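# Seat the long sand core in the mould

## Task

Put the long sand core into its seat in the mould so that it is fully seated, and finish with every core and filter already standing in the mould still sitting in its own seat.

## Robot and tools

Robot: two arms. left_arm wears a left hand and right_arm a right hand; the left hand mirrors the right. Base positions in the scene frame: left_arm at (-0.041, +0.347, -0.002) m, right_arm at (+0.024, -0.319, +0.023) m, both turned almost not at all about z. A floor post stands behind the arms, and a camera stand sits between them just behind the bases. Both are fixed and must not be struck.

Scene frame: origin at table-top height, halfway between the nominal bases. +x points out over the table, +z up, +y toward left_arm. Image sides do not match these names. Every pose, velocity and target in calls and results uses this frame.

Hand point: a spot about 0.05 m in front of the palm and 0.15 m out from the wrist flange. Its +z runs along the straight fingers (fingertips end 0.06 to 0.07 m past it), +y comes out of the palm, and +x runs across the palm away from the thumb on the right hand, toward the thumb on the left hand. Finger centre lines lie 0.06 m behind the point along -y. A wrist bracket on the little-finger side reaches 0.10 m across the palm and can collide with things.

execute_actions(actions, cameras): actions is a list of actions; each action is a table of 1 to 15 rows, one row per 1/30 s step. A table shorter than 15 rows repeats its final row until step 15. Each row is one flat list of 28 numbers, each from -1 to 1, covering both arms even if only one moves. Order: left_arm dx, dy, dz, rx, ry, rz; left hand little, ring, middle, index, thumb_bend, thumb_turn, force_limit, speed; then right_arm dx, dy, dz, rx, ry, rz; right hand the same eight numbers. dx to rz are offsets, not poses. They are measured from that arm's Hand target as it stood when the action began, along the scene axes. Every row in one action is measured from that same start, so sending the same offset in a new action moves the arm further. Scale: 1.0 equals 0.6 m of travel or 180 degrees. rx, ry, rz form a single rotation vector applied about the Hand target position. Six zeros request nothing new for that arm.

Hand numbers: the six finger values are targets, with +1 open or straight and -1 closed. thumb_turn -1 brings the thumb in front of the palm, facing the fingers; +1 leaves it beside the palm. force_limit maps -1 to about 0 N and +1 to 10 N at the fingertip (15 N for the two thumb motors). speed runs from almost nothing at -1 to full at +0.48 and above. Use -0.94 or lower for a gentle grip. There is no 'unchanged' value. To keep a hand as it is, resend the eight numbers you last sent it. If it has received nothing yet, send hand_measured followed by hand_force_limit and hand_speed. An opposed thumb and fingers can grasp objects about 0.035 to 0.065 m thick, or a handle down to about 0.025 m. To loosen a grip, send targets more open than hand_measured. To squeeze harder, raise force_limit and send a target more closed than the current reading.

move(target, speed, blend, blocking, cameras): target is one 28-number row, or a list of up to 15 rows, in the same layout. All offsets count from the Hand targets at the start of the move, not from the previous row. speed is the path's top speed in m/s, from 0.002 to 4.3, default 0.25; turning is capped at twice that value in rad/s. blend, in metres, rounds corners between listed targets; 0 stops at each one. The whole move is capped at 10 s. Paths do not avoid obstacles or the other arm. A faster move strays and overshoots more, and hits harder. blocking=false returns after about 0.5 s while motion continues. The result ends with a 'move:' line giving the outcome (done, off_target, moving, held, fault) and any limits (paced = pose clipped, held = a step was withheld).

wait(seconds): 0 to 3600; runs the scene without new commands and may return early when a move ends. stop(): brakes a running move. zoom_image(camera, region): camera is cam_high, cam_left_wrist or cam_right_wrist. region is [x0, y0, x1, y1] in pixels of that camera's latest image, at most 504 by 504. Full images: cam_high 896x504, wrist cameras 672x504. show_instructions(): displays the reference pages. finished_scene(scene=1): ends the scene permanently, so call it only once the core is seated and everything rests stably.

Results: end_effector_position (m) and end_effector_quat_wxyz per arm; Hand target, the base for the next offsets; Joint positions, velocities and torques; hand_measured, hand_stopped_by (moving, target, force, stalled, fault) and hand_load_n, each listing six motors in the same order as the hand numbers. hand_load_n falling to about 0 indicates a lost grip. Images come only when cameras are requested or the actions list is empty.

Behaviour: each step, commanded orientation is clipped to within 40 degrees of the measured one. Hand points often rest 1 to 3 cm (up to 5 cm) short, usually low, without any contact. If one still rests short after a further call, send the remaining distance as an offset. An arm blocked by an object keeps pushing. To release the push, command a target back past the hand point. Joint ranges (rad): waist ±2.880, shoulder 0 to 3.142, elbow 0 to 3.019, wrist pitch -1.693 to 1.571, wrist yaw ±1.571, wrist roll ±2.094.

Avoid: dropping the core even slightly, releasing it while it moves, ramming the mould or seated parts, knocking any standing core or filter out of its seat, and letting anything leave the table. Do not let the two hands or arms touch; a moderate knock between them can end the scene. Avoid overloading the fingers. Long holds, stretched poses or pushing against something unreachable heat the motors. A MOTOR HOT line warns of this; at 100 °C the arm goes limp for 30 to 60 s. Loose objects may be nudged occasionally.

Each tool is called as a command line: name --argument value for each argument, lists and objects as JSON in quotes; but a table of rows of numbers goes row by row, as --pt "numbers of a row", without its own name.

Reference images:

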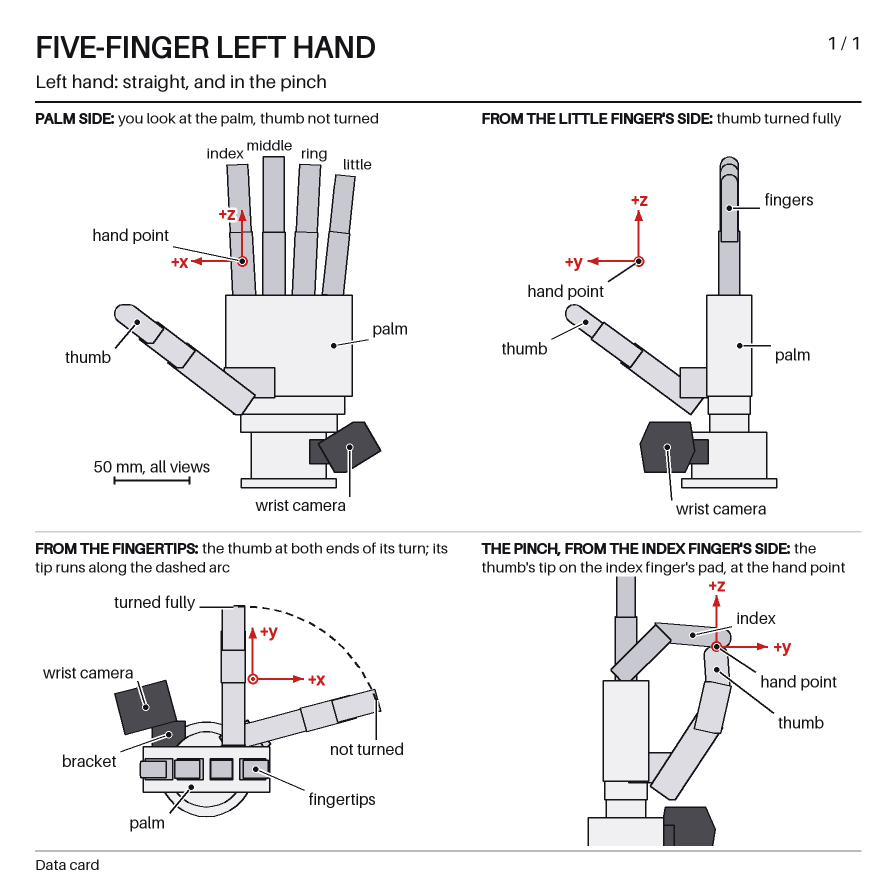

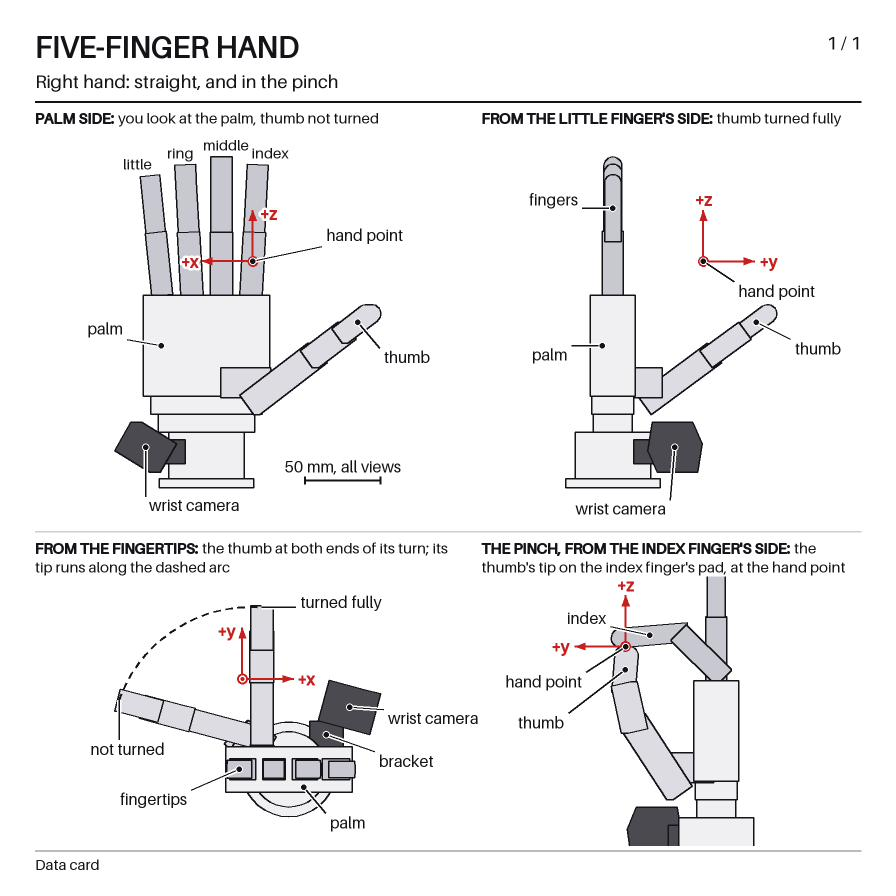

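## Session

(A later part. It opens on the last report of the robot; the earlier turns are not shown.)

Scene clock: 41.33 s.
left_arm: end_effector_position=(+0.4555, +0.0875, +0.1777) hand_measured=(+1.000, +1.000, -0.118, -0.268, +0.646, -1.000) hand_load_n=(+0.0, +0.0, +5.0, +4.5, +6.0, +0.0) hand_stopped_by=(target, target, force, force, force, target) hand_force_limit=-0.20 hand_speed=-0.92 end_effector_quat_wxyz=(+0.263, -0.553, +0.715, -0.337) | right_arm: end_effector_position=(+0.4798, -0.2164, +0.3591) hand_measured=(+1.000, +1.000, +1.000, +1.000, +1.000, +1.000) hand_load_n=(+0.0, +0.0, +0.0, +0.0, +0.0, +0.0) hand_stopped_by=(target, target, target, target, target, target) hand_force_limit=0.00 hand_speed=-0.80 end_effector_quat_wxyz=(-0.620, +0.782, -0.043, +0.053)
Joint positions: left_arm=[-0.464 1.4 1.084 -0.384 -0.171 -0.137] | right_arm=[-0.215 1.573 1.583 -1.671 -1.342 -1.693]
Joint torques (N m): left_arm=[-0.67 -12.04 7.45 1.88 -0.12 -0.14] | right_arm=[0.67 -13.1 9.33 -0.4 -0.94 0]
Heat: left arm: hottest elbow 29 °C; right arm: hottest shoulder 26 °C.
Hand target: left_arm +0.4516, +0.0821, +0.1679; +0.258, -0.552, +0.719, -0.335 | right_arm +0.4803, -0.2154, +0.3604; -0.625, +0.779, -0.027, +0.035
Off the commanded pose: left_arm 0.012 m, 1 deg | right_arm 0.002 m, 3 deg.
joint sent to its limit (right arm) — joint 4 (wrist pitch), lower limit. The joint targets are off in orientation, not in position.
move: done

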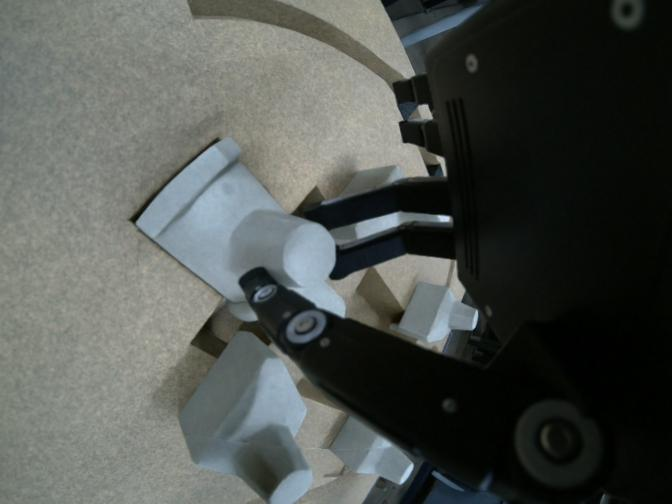

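move --target '[0,0,-0.025,0,0,0,1,1,-0.5,-0.6,0.2,-1,-0.2,-0.92,0,0,0,0,0,0,1,1,1,1,1,1,0,-0.8]' --cameras '["cam_left_wrist","cam_right_wrist"]' --speed 0.03

zoom_image --camera "cam_left_wrist" --region '[120, 100, 400, 340]'

zoom_image --camera "cam_right_wrist" --region '[350, 120, 500, 270]'

Scene clock: 42.43 s.
left_arm: end_effector_position=(+0.4561, +0.0870, +0.1774) hand_measured=(+1.000, +1.000, -0.118, -0.268, +0.646, -1.000) hand_load_n=(+0.0, +0.0, +3.5, +3.0, +7.0, +0.0) hand_stopped_by=(target, target, force, force, force, target) hand_force_limit=-0.20 hand_speed=-0.92 end_effector_quat_wxyz=(+0.267, -0.551, +0.712, -0.345) | right_arm: end_effector_position=(+0.4798, -0.2164, +0.3591) hand_measured=(+1.000, +1.000, +1.000, +1.000, +1.000, +1.000) hand_load_n=(+0.0, +0.0, +0.0, +0.0, +0.0, -0.5) hand_stopped_by=(target, target, target, target, target, target) hand_force_limit=0.00 hand_speed=-0.80 end_effector_quat_wxyz=(-0.620, +0.782, -0.043, +0.053)
Joint positions: left_arm=[-0.465 1.394 1.069 -0.355 -0.171 -0.137] | right_arm=[-0.215 1.573 1.583 -1.671 -1.342 -1.693]
Joint torques (N m): left_arm=[-0.62 -10.58 6.5 2.25 -0.11 -0.14] | right_arm=[0.62 -13.27 9.54 -0.31 -0.96 -0.09]
Heat: left arm: hottest elbow 29 °C; right arm: hottest shoulder 26 °C.
Hand target: left_arm +0.4516, +0.0819, +0.1532; +0.258, -0.552, +0.719, -0.335 | right_arm +0.4803, -0.2154, +0.3604; -0.625, +0.779, -0.027, +0.035
Off the commanded pose: left_arm 0.025 m, 2 deg | right_arm 0.002 m, 3 deg.
joint sent to its limit (right arm) — joint 4 (wrist pitch), lower limit. The joint targets are off in orientation, not in position.
move: off_target (left_arm)

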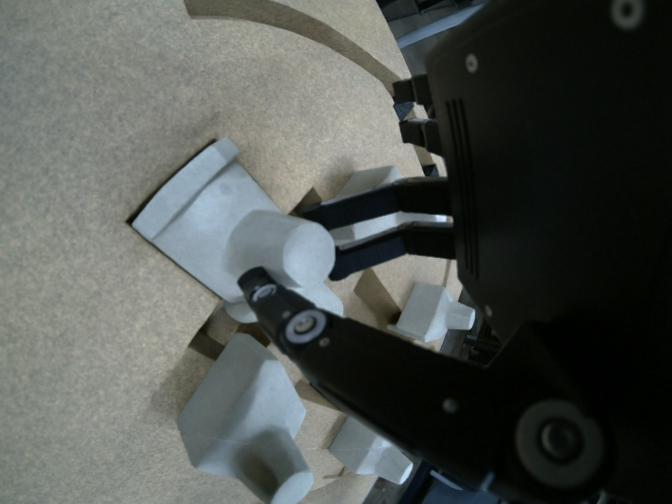

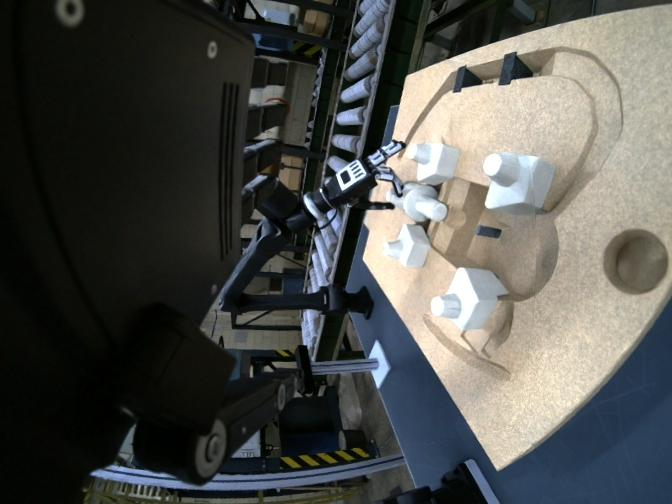

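Scaled by 1.800 from the camera's image (finer frame: 960x720).

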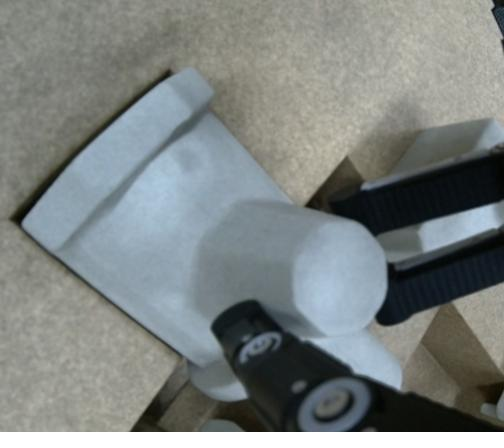

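Scaled by 3.360 from the camera's image (finer frame: 960x720).

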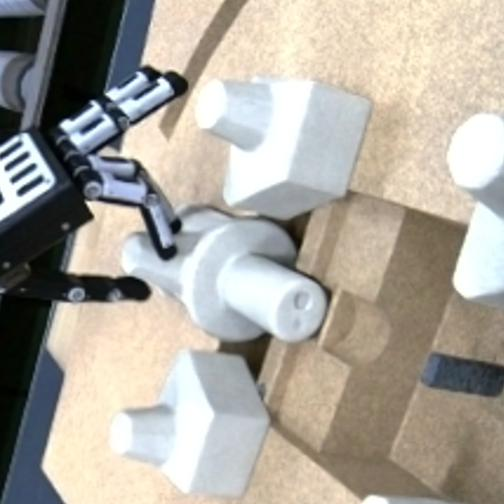

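move --target '[0,0,-0.04,0,0,0,1,1,-0.5,-0.6,0.2,-1,-0.2,-0.92,0,0,0,0,0,0,1,1,1,1,1,1,0,-0.8]' --cameras '["cam_left_wrist","cam_right_wrist"]' --speed 0.03

zoom_image --camera "cam_left_wrist" --region '[120, 100, 400, 340]'

zoom_image --camera "cam_right_wrist" --region '[350, 120, 500, 270]'

Scene clock: 44.93 s.
left_arm: end_effector_position=(+0.4563, +0.0864, +0.1781) hand_measured=(+1.000, +1.000, -0.118, -0.270, +0.646, -1.000) hand_load_n=(+0.0, +0.0, +2.5, +0.5, +7.0, -1.0) hand_stopped_by=(target, target, force, force, force, target) hand_force_limit=-0.20 hand_speed=-0.92 end_effector_quat_wxyz=(+0.275, -0.546, +0.703, -0.362) | right_arm: end_effector_position=(+0.4798, -0.2164, +0.3591) hand_measured=(+1.000, +1.000, +1.000, +1.000, +1.000, +1.000) hand_load_n=(+0.0, +0.0, +0.0, +0.0, +0.0, +0.0) hand_stopped_by=(target, target, target, target, target, target) hand_force_limit=0.00 hand_speed=-0.80 end_effector_quat_wxyz=(-0.620, +0.782, -0.043, +0.053)
Joint positions: left_arm=[-0.466 1.378 1.034 -0.293 -0.171 -0.137] | right_arm=[-0.215 1.573 1.583 -1.671 -1.342 -1.693]
Joint torques (N m): left_arm=[-0.67 -7.36 5.81 2.28 -0.1 -0.14] | right_arm=[1.32 -13.22 9.39 -0.47 -0.96 -0.07]
Heat: left arm: hottest elbow 29 °C; right arm: hottest shoulder 26 °C.
Hand target: left_arm +0.4515, +0.0820, +0.1289; +0.258, -0.552, +0.719, -0.335 | right_arm +0.4803, -0.2154, +0.3604; -0.625, +0.779, -0.027, +0.035
Off the commanded pose: left_arm 0.049 m, 4 deg | right_arm 0.002 m, 3 deg.
joint sent to its limit (right arm) — joint 4 (wrist pitch), lower limit. The joint targets are off in orientation, not in position.
move: off_target (left_arm)

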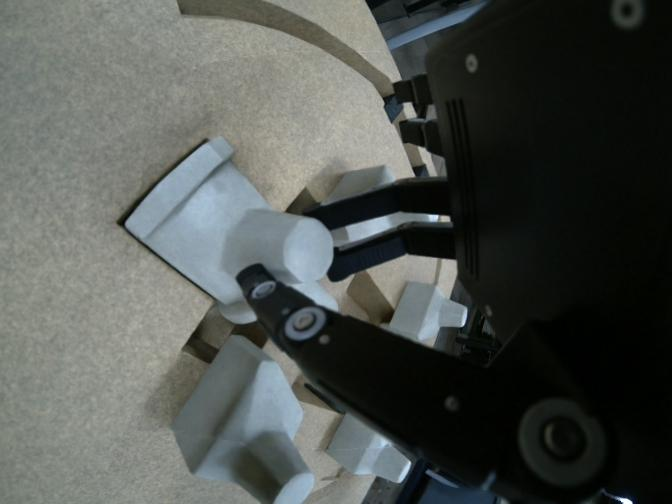

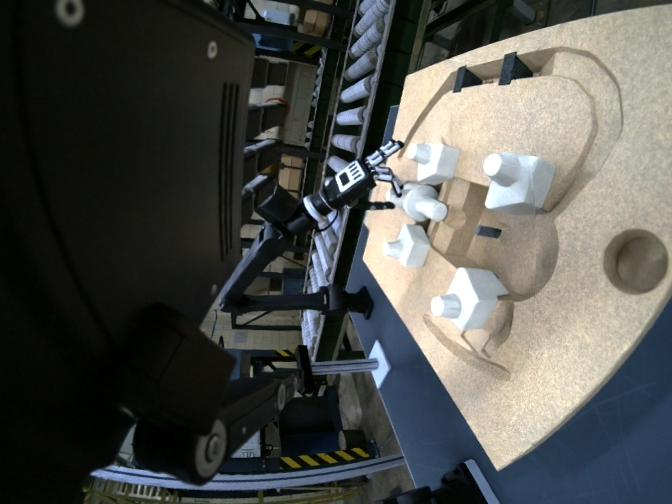

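Scaled by 1.800 from the camera's image (finer frame: 960x720).

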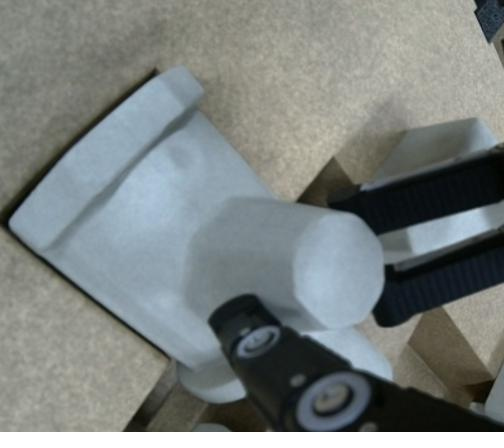

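Scaled by 3.360 from the camera's image (finer frame: 960x720).

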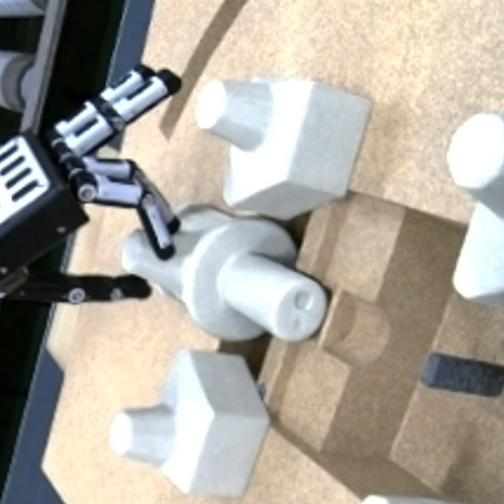

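move --target '[0,0,0.06,0,0,0,1,1,-0.5,-0.6,0.2,-1,-0.2,-0.92,0.0,0.12,-0.1,0,0,0,1,1,1,1,1,1,0,-0.8]' --cameras '["cam_left_wrist","cam_right_wrist"]' --speed 0.08

zoom_image --camera "cam_right_wrist" --region '[350, 120, 550, 300]'

Scene clock: 47.53 s.
left_arm: end_effector_position=(+0.4542, +0.0871, +0.1789) hand_measured=(+1.000, +1.000, -0.118, -0.270, +0.646, -1.000) hand_load_n=(+0.0, +0.0, +4.0, +2.0, +5.5, -0.5) hand_stopped_by=(target, target, force, force, force, target) hand_force_limit=-0.20 hand_speed=-0.92 end_effector_quat_wxyz=(+0.269, -0.551, +0.707, -0.353) | right_arm: end_effector_position=(+0.4818, -0.1480, +0.2953) hand_measured=(+1.000, +1.000, +1.000, +1.000, +1.000, +1.000) hand_load_n=(+0.0, +0.0, +0.0, +0.0, +0.5, +0.0) hand_stopped_by=(target, target, target, target, target, target) hand_force_limit=0.00 hand_speed=-0.80 end_effector_quat_wxyz=(-0.626, +0.779, -0.035, +0.030)
Joint positions: left_arm=[-0.466 1.381 1.051 -0.332 -0.171 -0.143] | right_arm=[-0.07 1.523 1.341 -1.053 -1.341 -1.229]
Joint torques (N m): left_arm=[-0.67 -10.11 9.35 0.42 -0.11 -0.1] | right_arm=[1.67 -14.33 8.99 1.09 -0.75 0.11]
Heat: left arm: hottest elbow 29 °C; right arm: hottest shoulder 26 °C.
Hand target: left_arm +0.4517, +0.0821, +0.1652; +0.258, -0.552, +0.719, -0.335 | right_arm +0.4801, -0.1434, +0.3003; -0.625, +0.779, -0.027, +0.034
Off the commanded pose: left_arm 0.015 m, 3 deg | right_arm 0.007 m, 1 deg.
move: off_target (left_arm)

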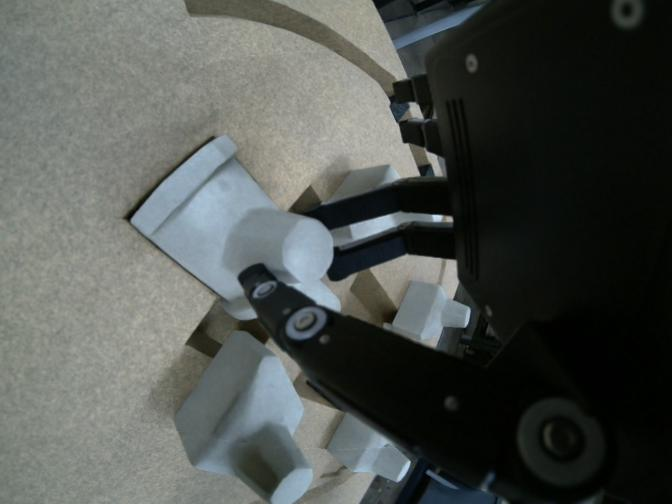

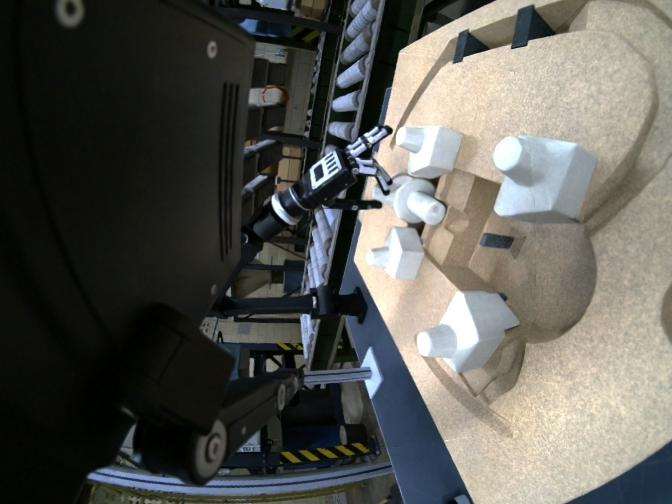

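Scaled by 2.520 from the camera's image (finer frame: 960x720).

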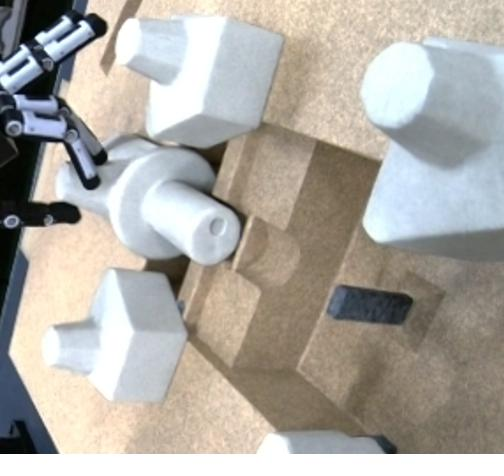

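zoom_image --camera "cam_right_wrist" --region '[370, 160, 470, 270]'

zoom_image --camera "cam_left_wrist" --region '[120, 240, 280, 400]'

Scaled by 4.582 from the camera's image (finer frame: 960x720).

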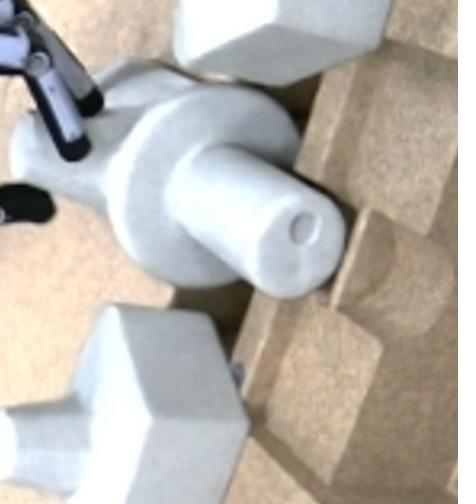

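Scaled by 3.150 from the camera's image (finer frame: 960x720).

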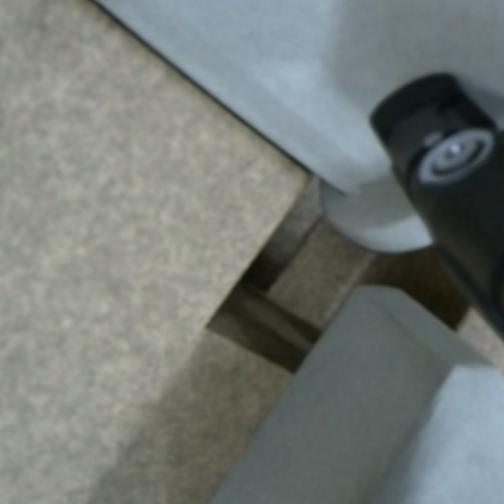

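move --target '[0,0,0.015,0,0,0,1,1,-0.52,-0.62,0.18,-1,0.3,-0.92,0,0,0,0,0,0,1,1,1,1,1,1,0,-0.8]' --speed 0.05

Scene clock: 50.10 s.
left_arm: end_effector_position=(+0.4537, +0.0866, +0.1789) hand_measured=(+1.000, +1.000, -0.146, -0.320, +0.624, -1.000) hand_load_n=(+0.0, +0.0, +6.0, +6.5, +10.0, +0.0) hand_stopped_by=(target, target, force, force, force, target) hand_force_limit=0.30 hand_speed=-0.92 end_effector_quat_wxyz=(+0.265, -0.553, +0.709, -0.348) | right_arm: end_effector_position=(+0.4817, -0.1480, +0.2954) hand_measured=(+1.000, +1.000, +1.000, +1.000, +1.000, +1.000) hand_load_n=(+0.0, -0.5, +0.0, +0.0, +0.0, +0.0) hand_stopped_by=(target, target, target, target, target, target) hand_force_limit=0.00 hand_speed=-0.80 end_effector_quat_wxyz=(-0.626, +0.779, -0.036, +0.029)
Joint positions: left_arm=[-0.466 1.386 1.063 -0.354 -0.171 -0.146] | right_arm=[-0.07 1.523 1.341 -1.053 -1.341 -1.228]
Joint torques (N m): left_arm=[-0.62 -11.16 9.72 0.28 -0.12 -0.06] | right_arm=[1.79 -14.51 8.81 1.07 -0.77 0.11]
Heat: left arm: hottest elbow 29 °C; right arm: hottest shoulder 26 °C.
Hand target: left_arm +0.4515, +0.0820, +0.1741; +0.258, -0.552, +0.719, -0.335 | right_arm +0.4801, -0.1434, +0.3003; -0.625, +0.779, -0.027, +0.034
Off the commanded pose: left_arm 0.007 m, 2 deg | right_arm 0.007 m, 1 deg.
move: done

Lift gently in steps.

move --target '[0,0,0.035,0,0,0,1,1,-0.52,-0.62,0.18,-1,0.3,-0.92,0,0,0,0,0,0,1,1,1,1,1,1,0,-0.8]' --speed 0.04 --cameras '["cam_left_wrist","cam_right_wrist"]'

zoom_image --camera "cam_right_wrist" --region '[350, 120, 500, 300]'

Scene clock: 51.23 s.
left_arm: end_effector_position=(+0.4515, +0.0872, +0.1811) hand_measured=(+1.000, +1.000, -0.146, -0.320, +0.624, -1.000) hand_load_n=(+0.0, +0.0, +8.0, +6.5, +8.0, +0.0) hand_stopped_by=(target, target, force, force, force, target) hand_force_limit=0.30 hand_speed=-0.92 end_effector_quat_wxyz=(+0.258, -0.558, +0.715, -0.334) | right_arm: end_effector_position=(+0.4817, -0.1480, +0.2954) hand_measured=(+1.000, +1.000, +1.000, +1.000, +1.000, +1.000) hand_load_n=(+0.0, +0.0, +0.0, +0.0, +0.0, -0.5) hand_stopped_by=(target, target, target, target, target, target) hand_force_limit=0.00 hand_speed=-0.80 end_effector_quat_wxyz=(-0.626, +0.779, -0.036, +0.029)
Joint positions: left_arm=[-0.467 1.392 1.091 -0.41 -0.171 -0.15] | right_arm=[-0.07 1.523 1.341 -1.053 -1.341 -1.228]
Joint torques (N m): left_arm=[-0.62 -13.22 10.55 0.27 -0.13 -0.02] | right_arm=[1.73 -13.8 8.94 0.99 -0.75 0.1]
Heat: left arm: hottest elbow 29 °C; right arm: hottest shoulder 26 °C.
Hand target: left_arm +0.4516, +0.0821, +0.1950; +0.258, -0.552, +0.719, -0.335 | right_arm +0.4801, -0.1434, +0.3003; -0.625, +0.779, -0.027, +0.034
Off the commanded pose: left_arm 0.015 m, 1 deg | right_arm 0.007 m, 1 deg.
move: off_target (left_arm)

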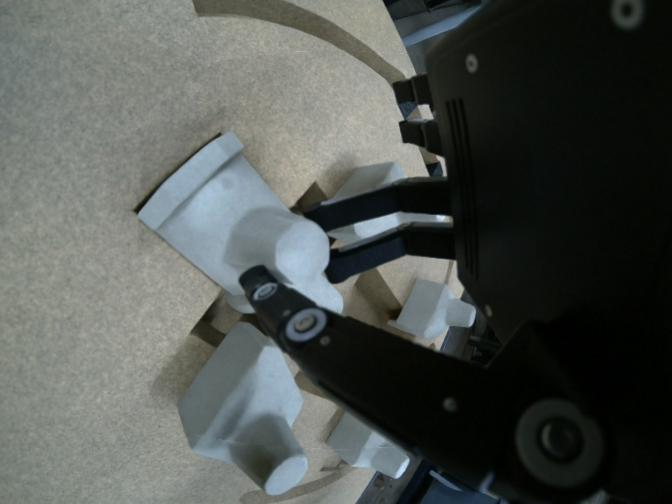

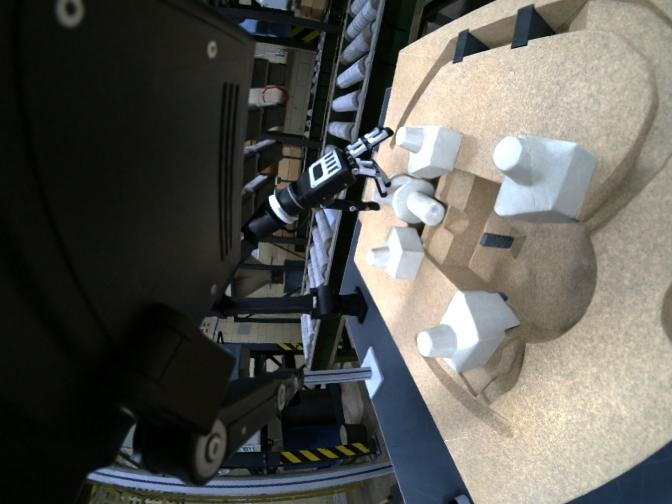

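Scaled by 2.800 from the camera's image (finer frame: 960x720).

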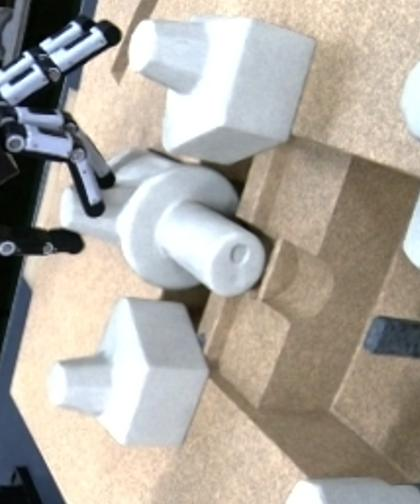

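move --target '[0,0,0.03,0,0,0,1,1,-0.52,-0.62,0.18,-1,0.3,-0.92,0,0,0,0,0,0,1,1,1,1,1,1,0,-0.8]' --speed 0.04 --cameras '["cam_left_wrist","cam_right_wrist"]'

zoom_image --camera "cam_right_wrist" --region '[350, 120, 500, 300]'

Scene clock: 52.33 s.
left_arm: end_effector_position=(+0.4500, +0.0876, +0.1824) hand_measured=(+1.000, +1.000, -0.144, -0.320, +0.624, -1.000) hand_load_n=(+0.0, +0.0, +11.5, +6.0, +5.5, +0.0) hand_stopped_by=(target, target, force, force, force, target) hand_force_limit=0.30 hand_speed=-0.92 end_effector_quat_wxyz=(+0.252, -0.561, +0.719, -0.323) | right_arm: end_effector_position=(+0.4817, -0.1480, +0.2954) hand_measured=(+1.000, +1.000, +1.000, +1.000, +1.000, +1.000) hand_load_n=(+0.0, +0.0, +0.0, +0.0, +0.0, +0.0) hand_stopped_by=(target, target, target, target, target, target) hand_force_limit=0.00 hand_speed=-0.80 end_effector_quat_wxyz=(-0.626, +0.779, -0.036, +0.029)
Joint positions: left_arm=[-0.467 1.4 1.115 -0.455 -0.17 -0.154] | right_arm=[-0.07 1.523 1.341 -1.053 -1.341 -1.228]
Joint torques (N m): left_arm=[-0.5 -14.86 11.44 0.1 -0.13 0.01] | right_arm=[1.61 -14.04 8.9 0.84 -0.78 0.11]
Heat: left arm: hottest elbow 29 °C; right arm: hottest shoulder 26 °C.
Hand target: left_arm +0.4516, +0.0820, +0.2130; +0.258, -0.552, +0.719, -0.335 | right_arm +0.4801, -0.1434, +0.3003; -0.625, +0.779, -0.027, +0.034
Off the commanded pose: left_arm 0.031 m, 2 deg | right_arm 0.007 m, 1 deg.
move: off_target (left_arm)

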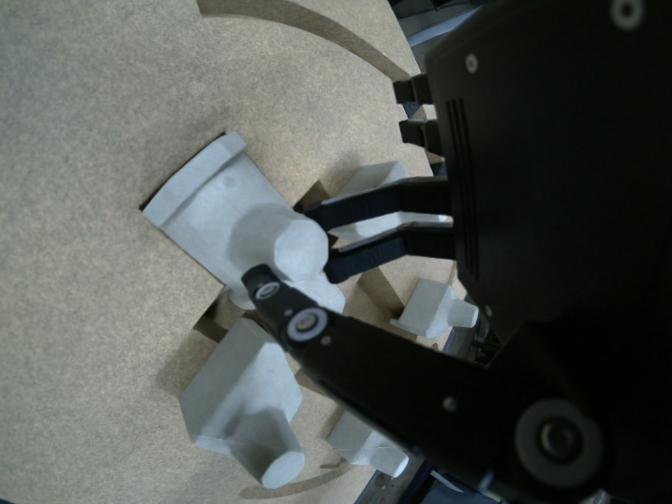

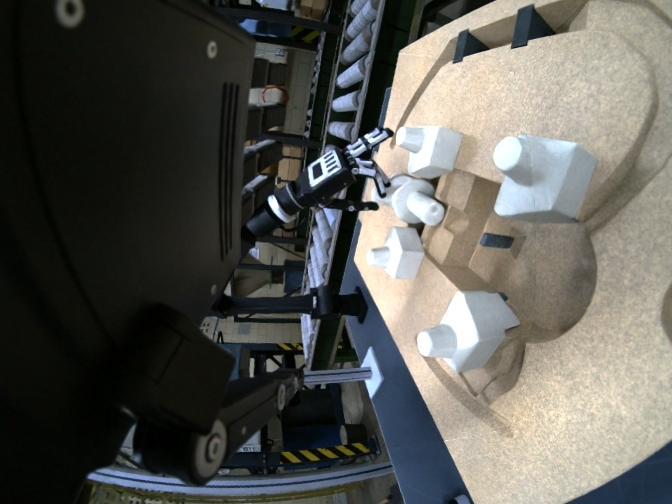

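Scaled by 2.800 from the camera's image (finer frame: 960x720).

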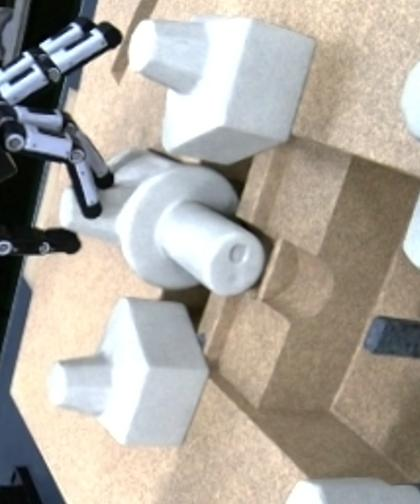

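move --target '[0,0.025,-0.05,0,0,0,1,1,-0.52,-0.62,0.18,-1,0.3,-0.92,0,0,0,0,0,0,1,1,1,1,1,1,0,-0.8]' --speed 0.04 --cameras '["cam_left_wrist","cam_right_wrist"]'

zoom_image --camera "cam_left_wrist" --region '[120, 100, 400, 340]'

zoom_image --camera "cam_right_wrist" --region '[350, 120, 500, 300]'

Scene clock: 54.37 s.
left_arm: end_effector_position=(+0.4516, +0.0861, +0.1828) hand_measured=(+1.000, +1.000, -0.144, -0.320, +0.624, -1.000) hand_load_n=(+0.0, -0.5, +9.0, +3.5, +6.5, +0.0) hand_stopped_by=(target, target, force, force, force, target) hand_force_limit=0.30 hand_speed=-0.92 end_effector_quat_wxyz=(+0.251, -0.553, +0.719, -0.336) | right_arm: end_effector_position=(+0.4817, -0.1480, +0.2954) hand_measured=(+1.000, +1.000, +1.000, +1.000, +1.000, +1.000) hand_load_n=(+0.0, +0.0, +0.0, +0.0, +0.0, +0.0) hand_stopped_by=(target, target, target, target, target, target) hand_force_limit=0.00 hand_speed=-0.80 end_effector_quat_wxyz=(-0.626, +0.779, -0.036, +0.029)
Joint positions: left_arm=[-0.461 1.395 1.1 -0.42 -0.147 -0.142] | right_arm=[-0.07 1.523 1.341 -1.053 -1.341 -1.228]
Joint torques (N m): left_arm=[1.38 -14.04 7.19 1.77 -0.14 0.08] | right_arm=[2.08 -14.15 9.06 1.07 -0.82 0.16]
Heat: left arm: hottest elbow 29 °C; right arm: hottest shoulder 26 °C.
Hand target: left_arm +0.4516, +0.0970, +0.1831; +0.258, -0.552, +0.719, -0.335 | right_arm +0.4801, -0.1434, +0.3003; -0.625, +0.779, -0.027, +0.034
Off the commanded pose: left_arm 0.011 m, 1 deg | right_arm 0.007 m, 1 deg.
move: off_target (left_arm)

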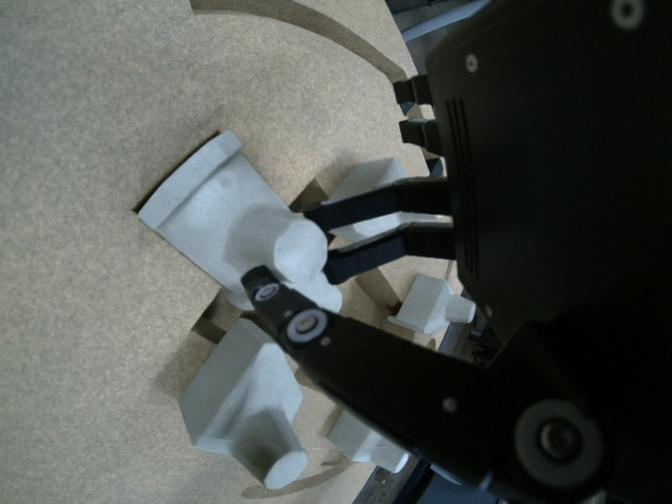

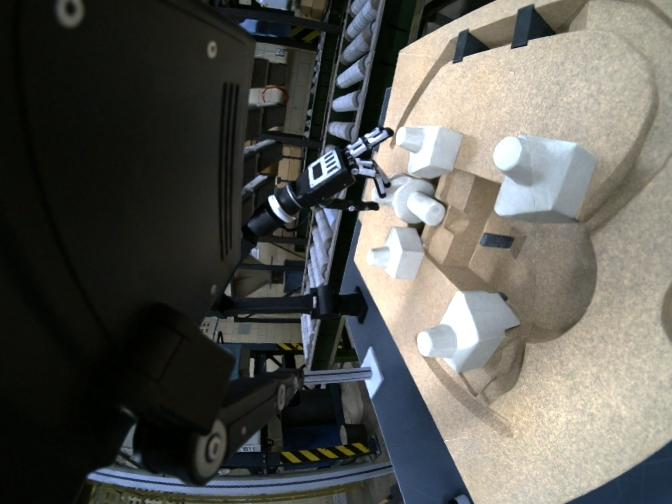

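Scaled by 1.800 from the camera's image (finer frame: 960x720).

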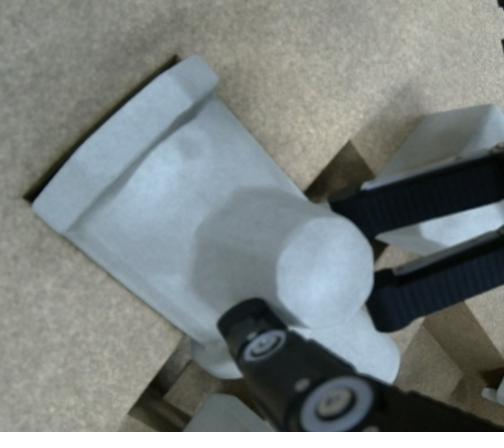

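Scaled by 2.800 from the camera's image (finer frame: 960x720).

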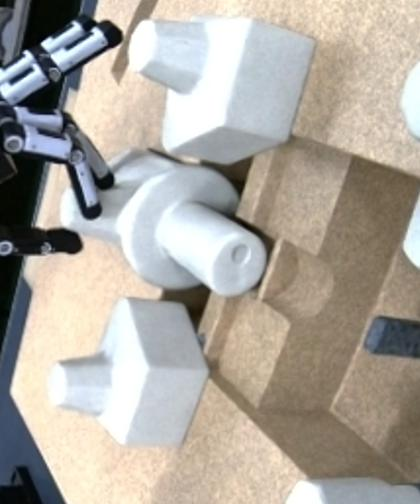

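move --pt "0 -0.018 0 0 0 0 1 1 0.25 0.25 0.8 -1 0.3 -0.5 0 0 0 0 0 0 1 1 1 1 1 1 0 -0.8" --pt "0 -0.018 0.2 0 0 0 1 1 1 1 1 -1 0.3 -0.2 0 0 0 0 0 0 1 1 1 1 1 1 0 -0.8" --pt "0 0.08 0.2 0 0 0 1 1 1 1 1 1 0.3 -0.2 0 0 0 0 0 0 1 1 1 1 1 1 0 -0.8" --speed '[0.05,0.12,0.2]' --cameras '["cam_high","cam_left_wrist","cam_right_wrist"]'

zoom_image --camera "cam_left_wrist" --region '[160, 150, 340, 330]'

Scene clock: 60.50 s.
left_arm: end_effector_position=(+0.4535, +0.1456, +0.3092) hand_measured=(+1.000, +1.000, +1.000, +1.000, +1.000, +1.000) hand_load_n=(+0.0, +0.0, +0.0, +0.0, +0.0, +0.0) hand_stopped_by=(target, target, target, target, target, target) hand_force_limit=0.30 hand_speed=-0.20 end_effector_quat_wxyz=(+0.261, -0.555, +0.713, -0.340) | right_arm: end_effector_position=(+0.4817, -0.1480, +0.2954) hand_measured=(+1.000, +1.000, +1.000, +1.000, +1.000, +1.000) hand_load_n=(+0.0, +0.0, +0.0, +0.0, +0.0, +0.0) hand_stopped_by=(target, target, target, target, target, target) hand_force_limit=0.00 hand_speed=-0.80 end_effector_quat_wxyz=(-0.626, +0.779, -0.036, +0.029)
Joint positions: left_arm=[-0.34 1.283 1.321 -0.724 -0.071 -0.065] | right_arm=[-0.07 1.523 1.341 -1.053 -1.341 -1.228]
Joint torques (N m): left_arm=[-0.03 -11.34 8.29 1.44 0.01 -0.02] | right_arm=[1.96 -14.97 8.85 1.11 -0.8 0.13]
Heat: left arm: hottest elbow 30 °C; right arm: hottest shoulder 26 °C.
Hand target: left_arm +0.4517, +0.1450, +0.3031; +0.258, -0.552, +0.719, -0.335 | right_arm +0.4801, -0.1434, +0.3003; -0.625, +0.779, -0.027, +0.034
Off the commanded pose: left_arm 0.006 m, 1 deg | right_arm 0.007 m, 1 deg.
move: done; target 2's new numbers were sent with left_arm's hand 0.029 m and 2 deg from that target

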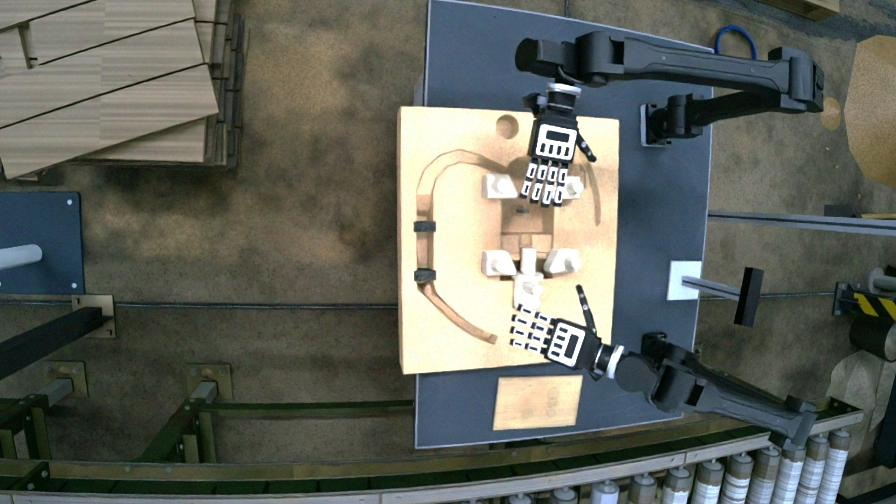

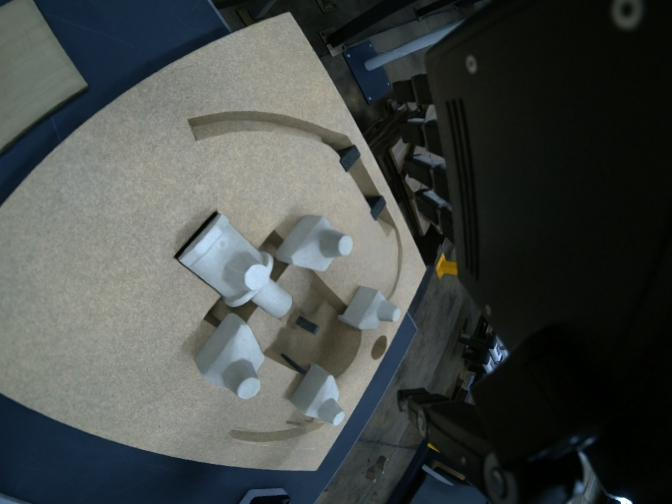

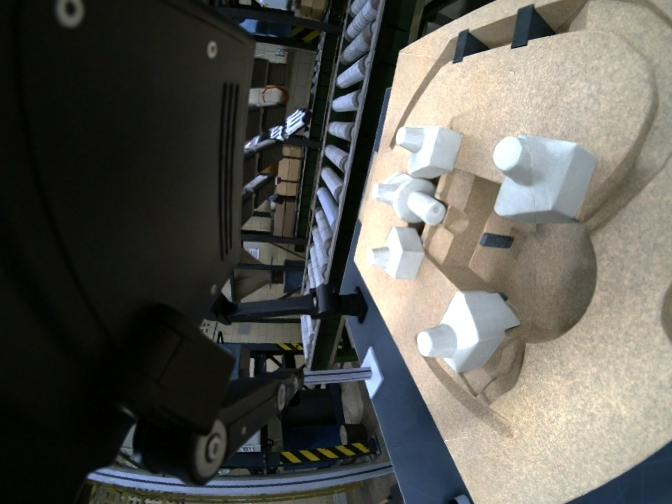

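Scaled by 2.800 from the camera's image (finer frame: 960x720).

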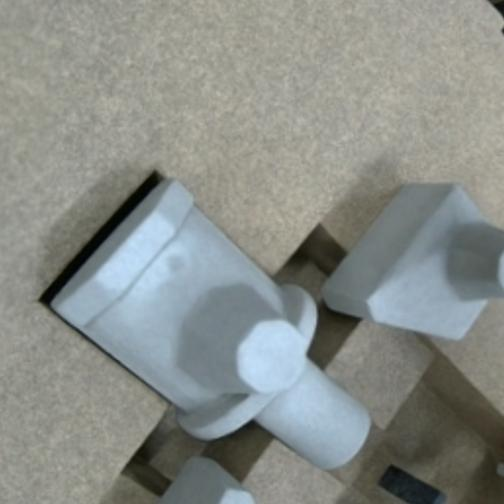

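zoom_image --camera "cam_left_wrist" --region '[190, 200, 370, 320]'

zoom_image --camera "cam_left_wrist" --region '[180, 280, 360, 430]'

zoom_image --camera "cam_left_wrist" --region '[170, 200, 260, 290]'

Scaled by 2.800 from the camera's image (finer frame: 960x720).

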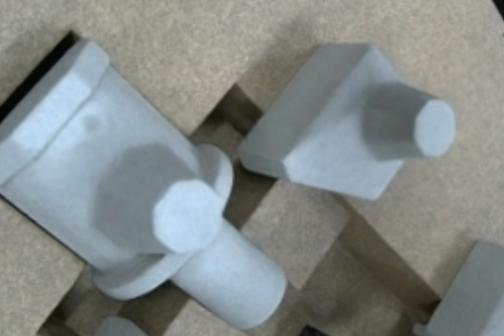

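Scaled by 2.800 from the camera's image (finer frame: 960x720).

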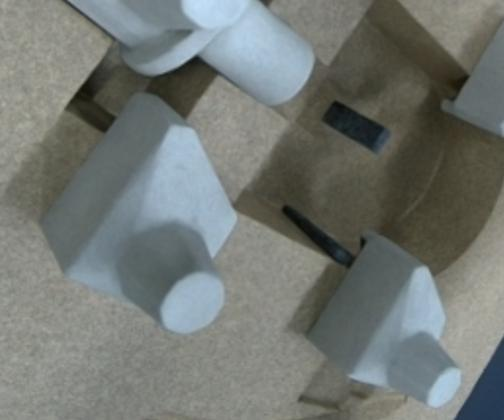

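Scaled by 5.600 from the camera's image (finer frame: 960x720).

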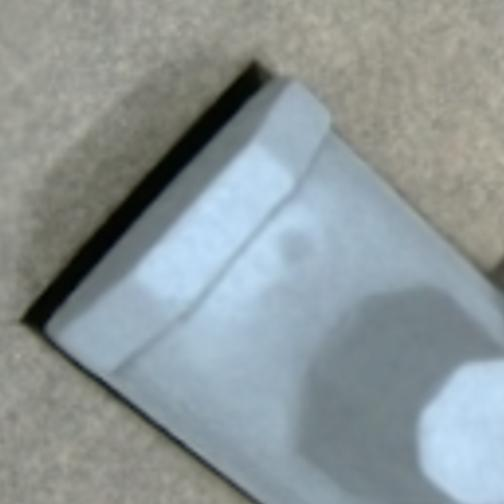

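move --target '[-0.253,-0.01,-0.055,-0.036,-0.134,0,1,1,1,1,1,1,0.3,-0.2,0,0,0,0,0,0,1,1,1,1,1,1,0,-0.8]' --cameras '["cam_high","cam_left_wrist"]'

Scene clock: 63.90 s.
left_arm: end_effector_position=(+0.3006, +0.1426, +0.2739) hand_measured=(+1.000, +1.000, +1.000, +1.000, +1.000, +1.000) hand_load_n=(+0.0, +0.0, +0.0, +0.0, +0.0, +0.0) hand_stopped_by=(target, target, target, target, target, target) hand_force_limit=0.30 hand_speed=-0.20 end_effector_quat_wxyz=(+0.373, -0.484, +0.630, -0.479) | right_arm: end_effector_position=(+0.4817, -0.1480, +0.2954) hand_measured=(+1.000, +1.000, +1.000, +1.000, +1.000, +1.000) hand_load_n=(+0.0, +0.0, +0.0, +0.0, +0.0, +0.0) hand_stopped_by=(target, target, target, target, target, target) hand_force_limit=0.00 hand_speed=-0.80 end_effector_quat_wxyz=(-0.626, +0.779, -0.036, +0.029)
Joint positions: left_arm=[-0.616 0.69 0.642 -0.235 -0.356 -0.094] | right_arm=[-0.07 1.523 1.341 -1.053 -1.341 -1.228]
Joint torques (N m): left_arm=[-0.62 -2.49 8.18 2.43 -0.2 -0.16] | right_arm=[1.55 -13.74 8.98 1.14 -0.75 0.08]
Heat: left arm: hottest elbow 30 °C; right arm: hottest shoulder 26 °C.
Hand target: left_arm +0.2998, +0.1390, +0.2701; +0.371, -0.484, +0.629, -0.483 | right_arm +0.4801, -0.1434, +0.3003; -0.625, +0.779, -0.027, +0.034
Off the commanded pose: left_arm 0.005 m, 1 deg | right_arm 0.007 m, 1 deg.
move: done

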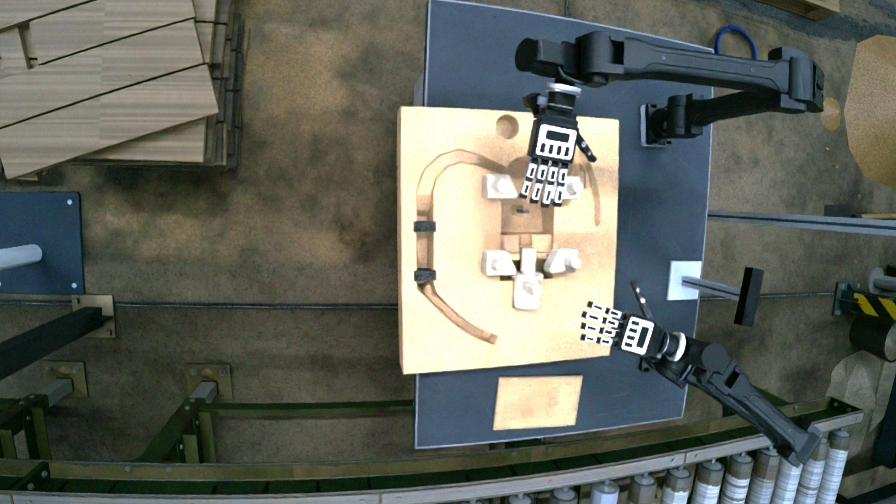

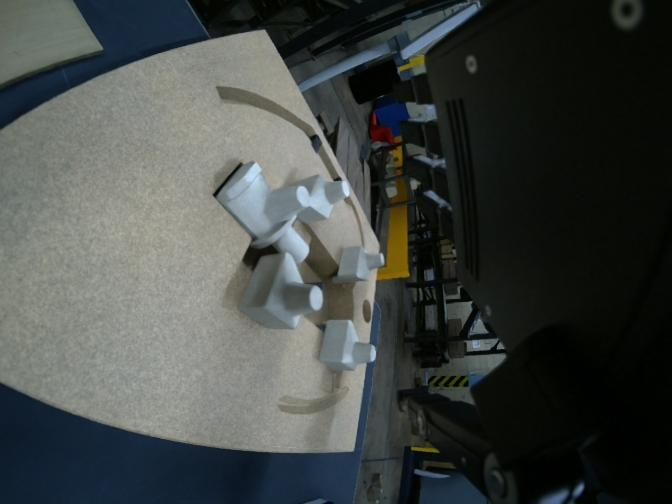

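zoom_image --camera "cam_left_wrist" --region '[190, 140, 340, 270]'

zoom_image --camera "cam_left_wrist" --region '[230, 210, 330, 300]'

Scaled by 3.360 from the camera's image (finer frame: 960x720).

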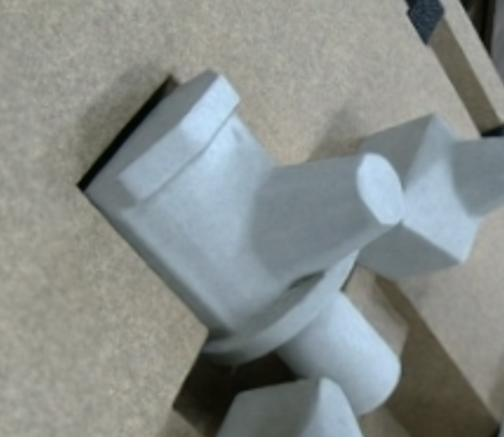

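Scaled by 5.040 from the camera's image (finer frame: 960x720).

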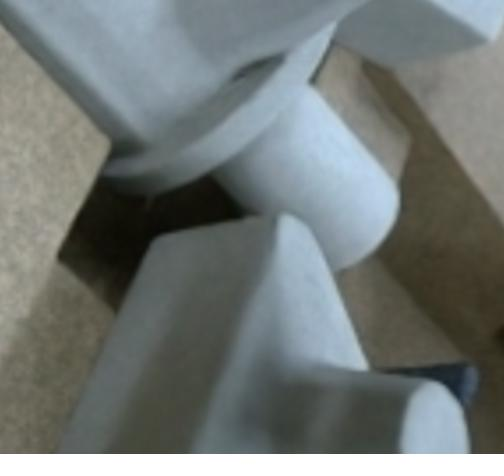

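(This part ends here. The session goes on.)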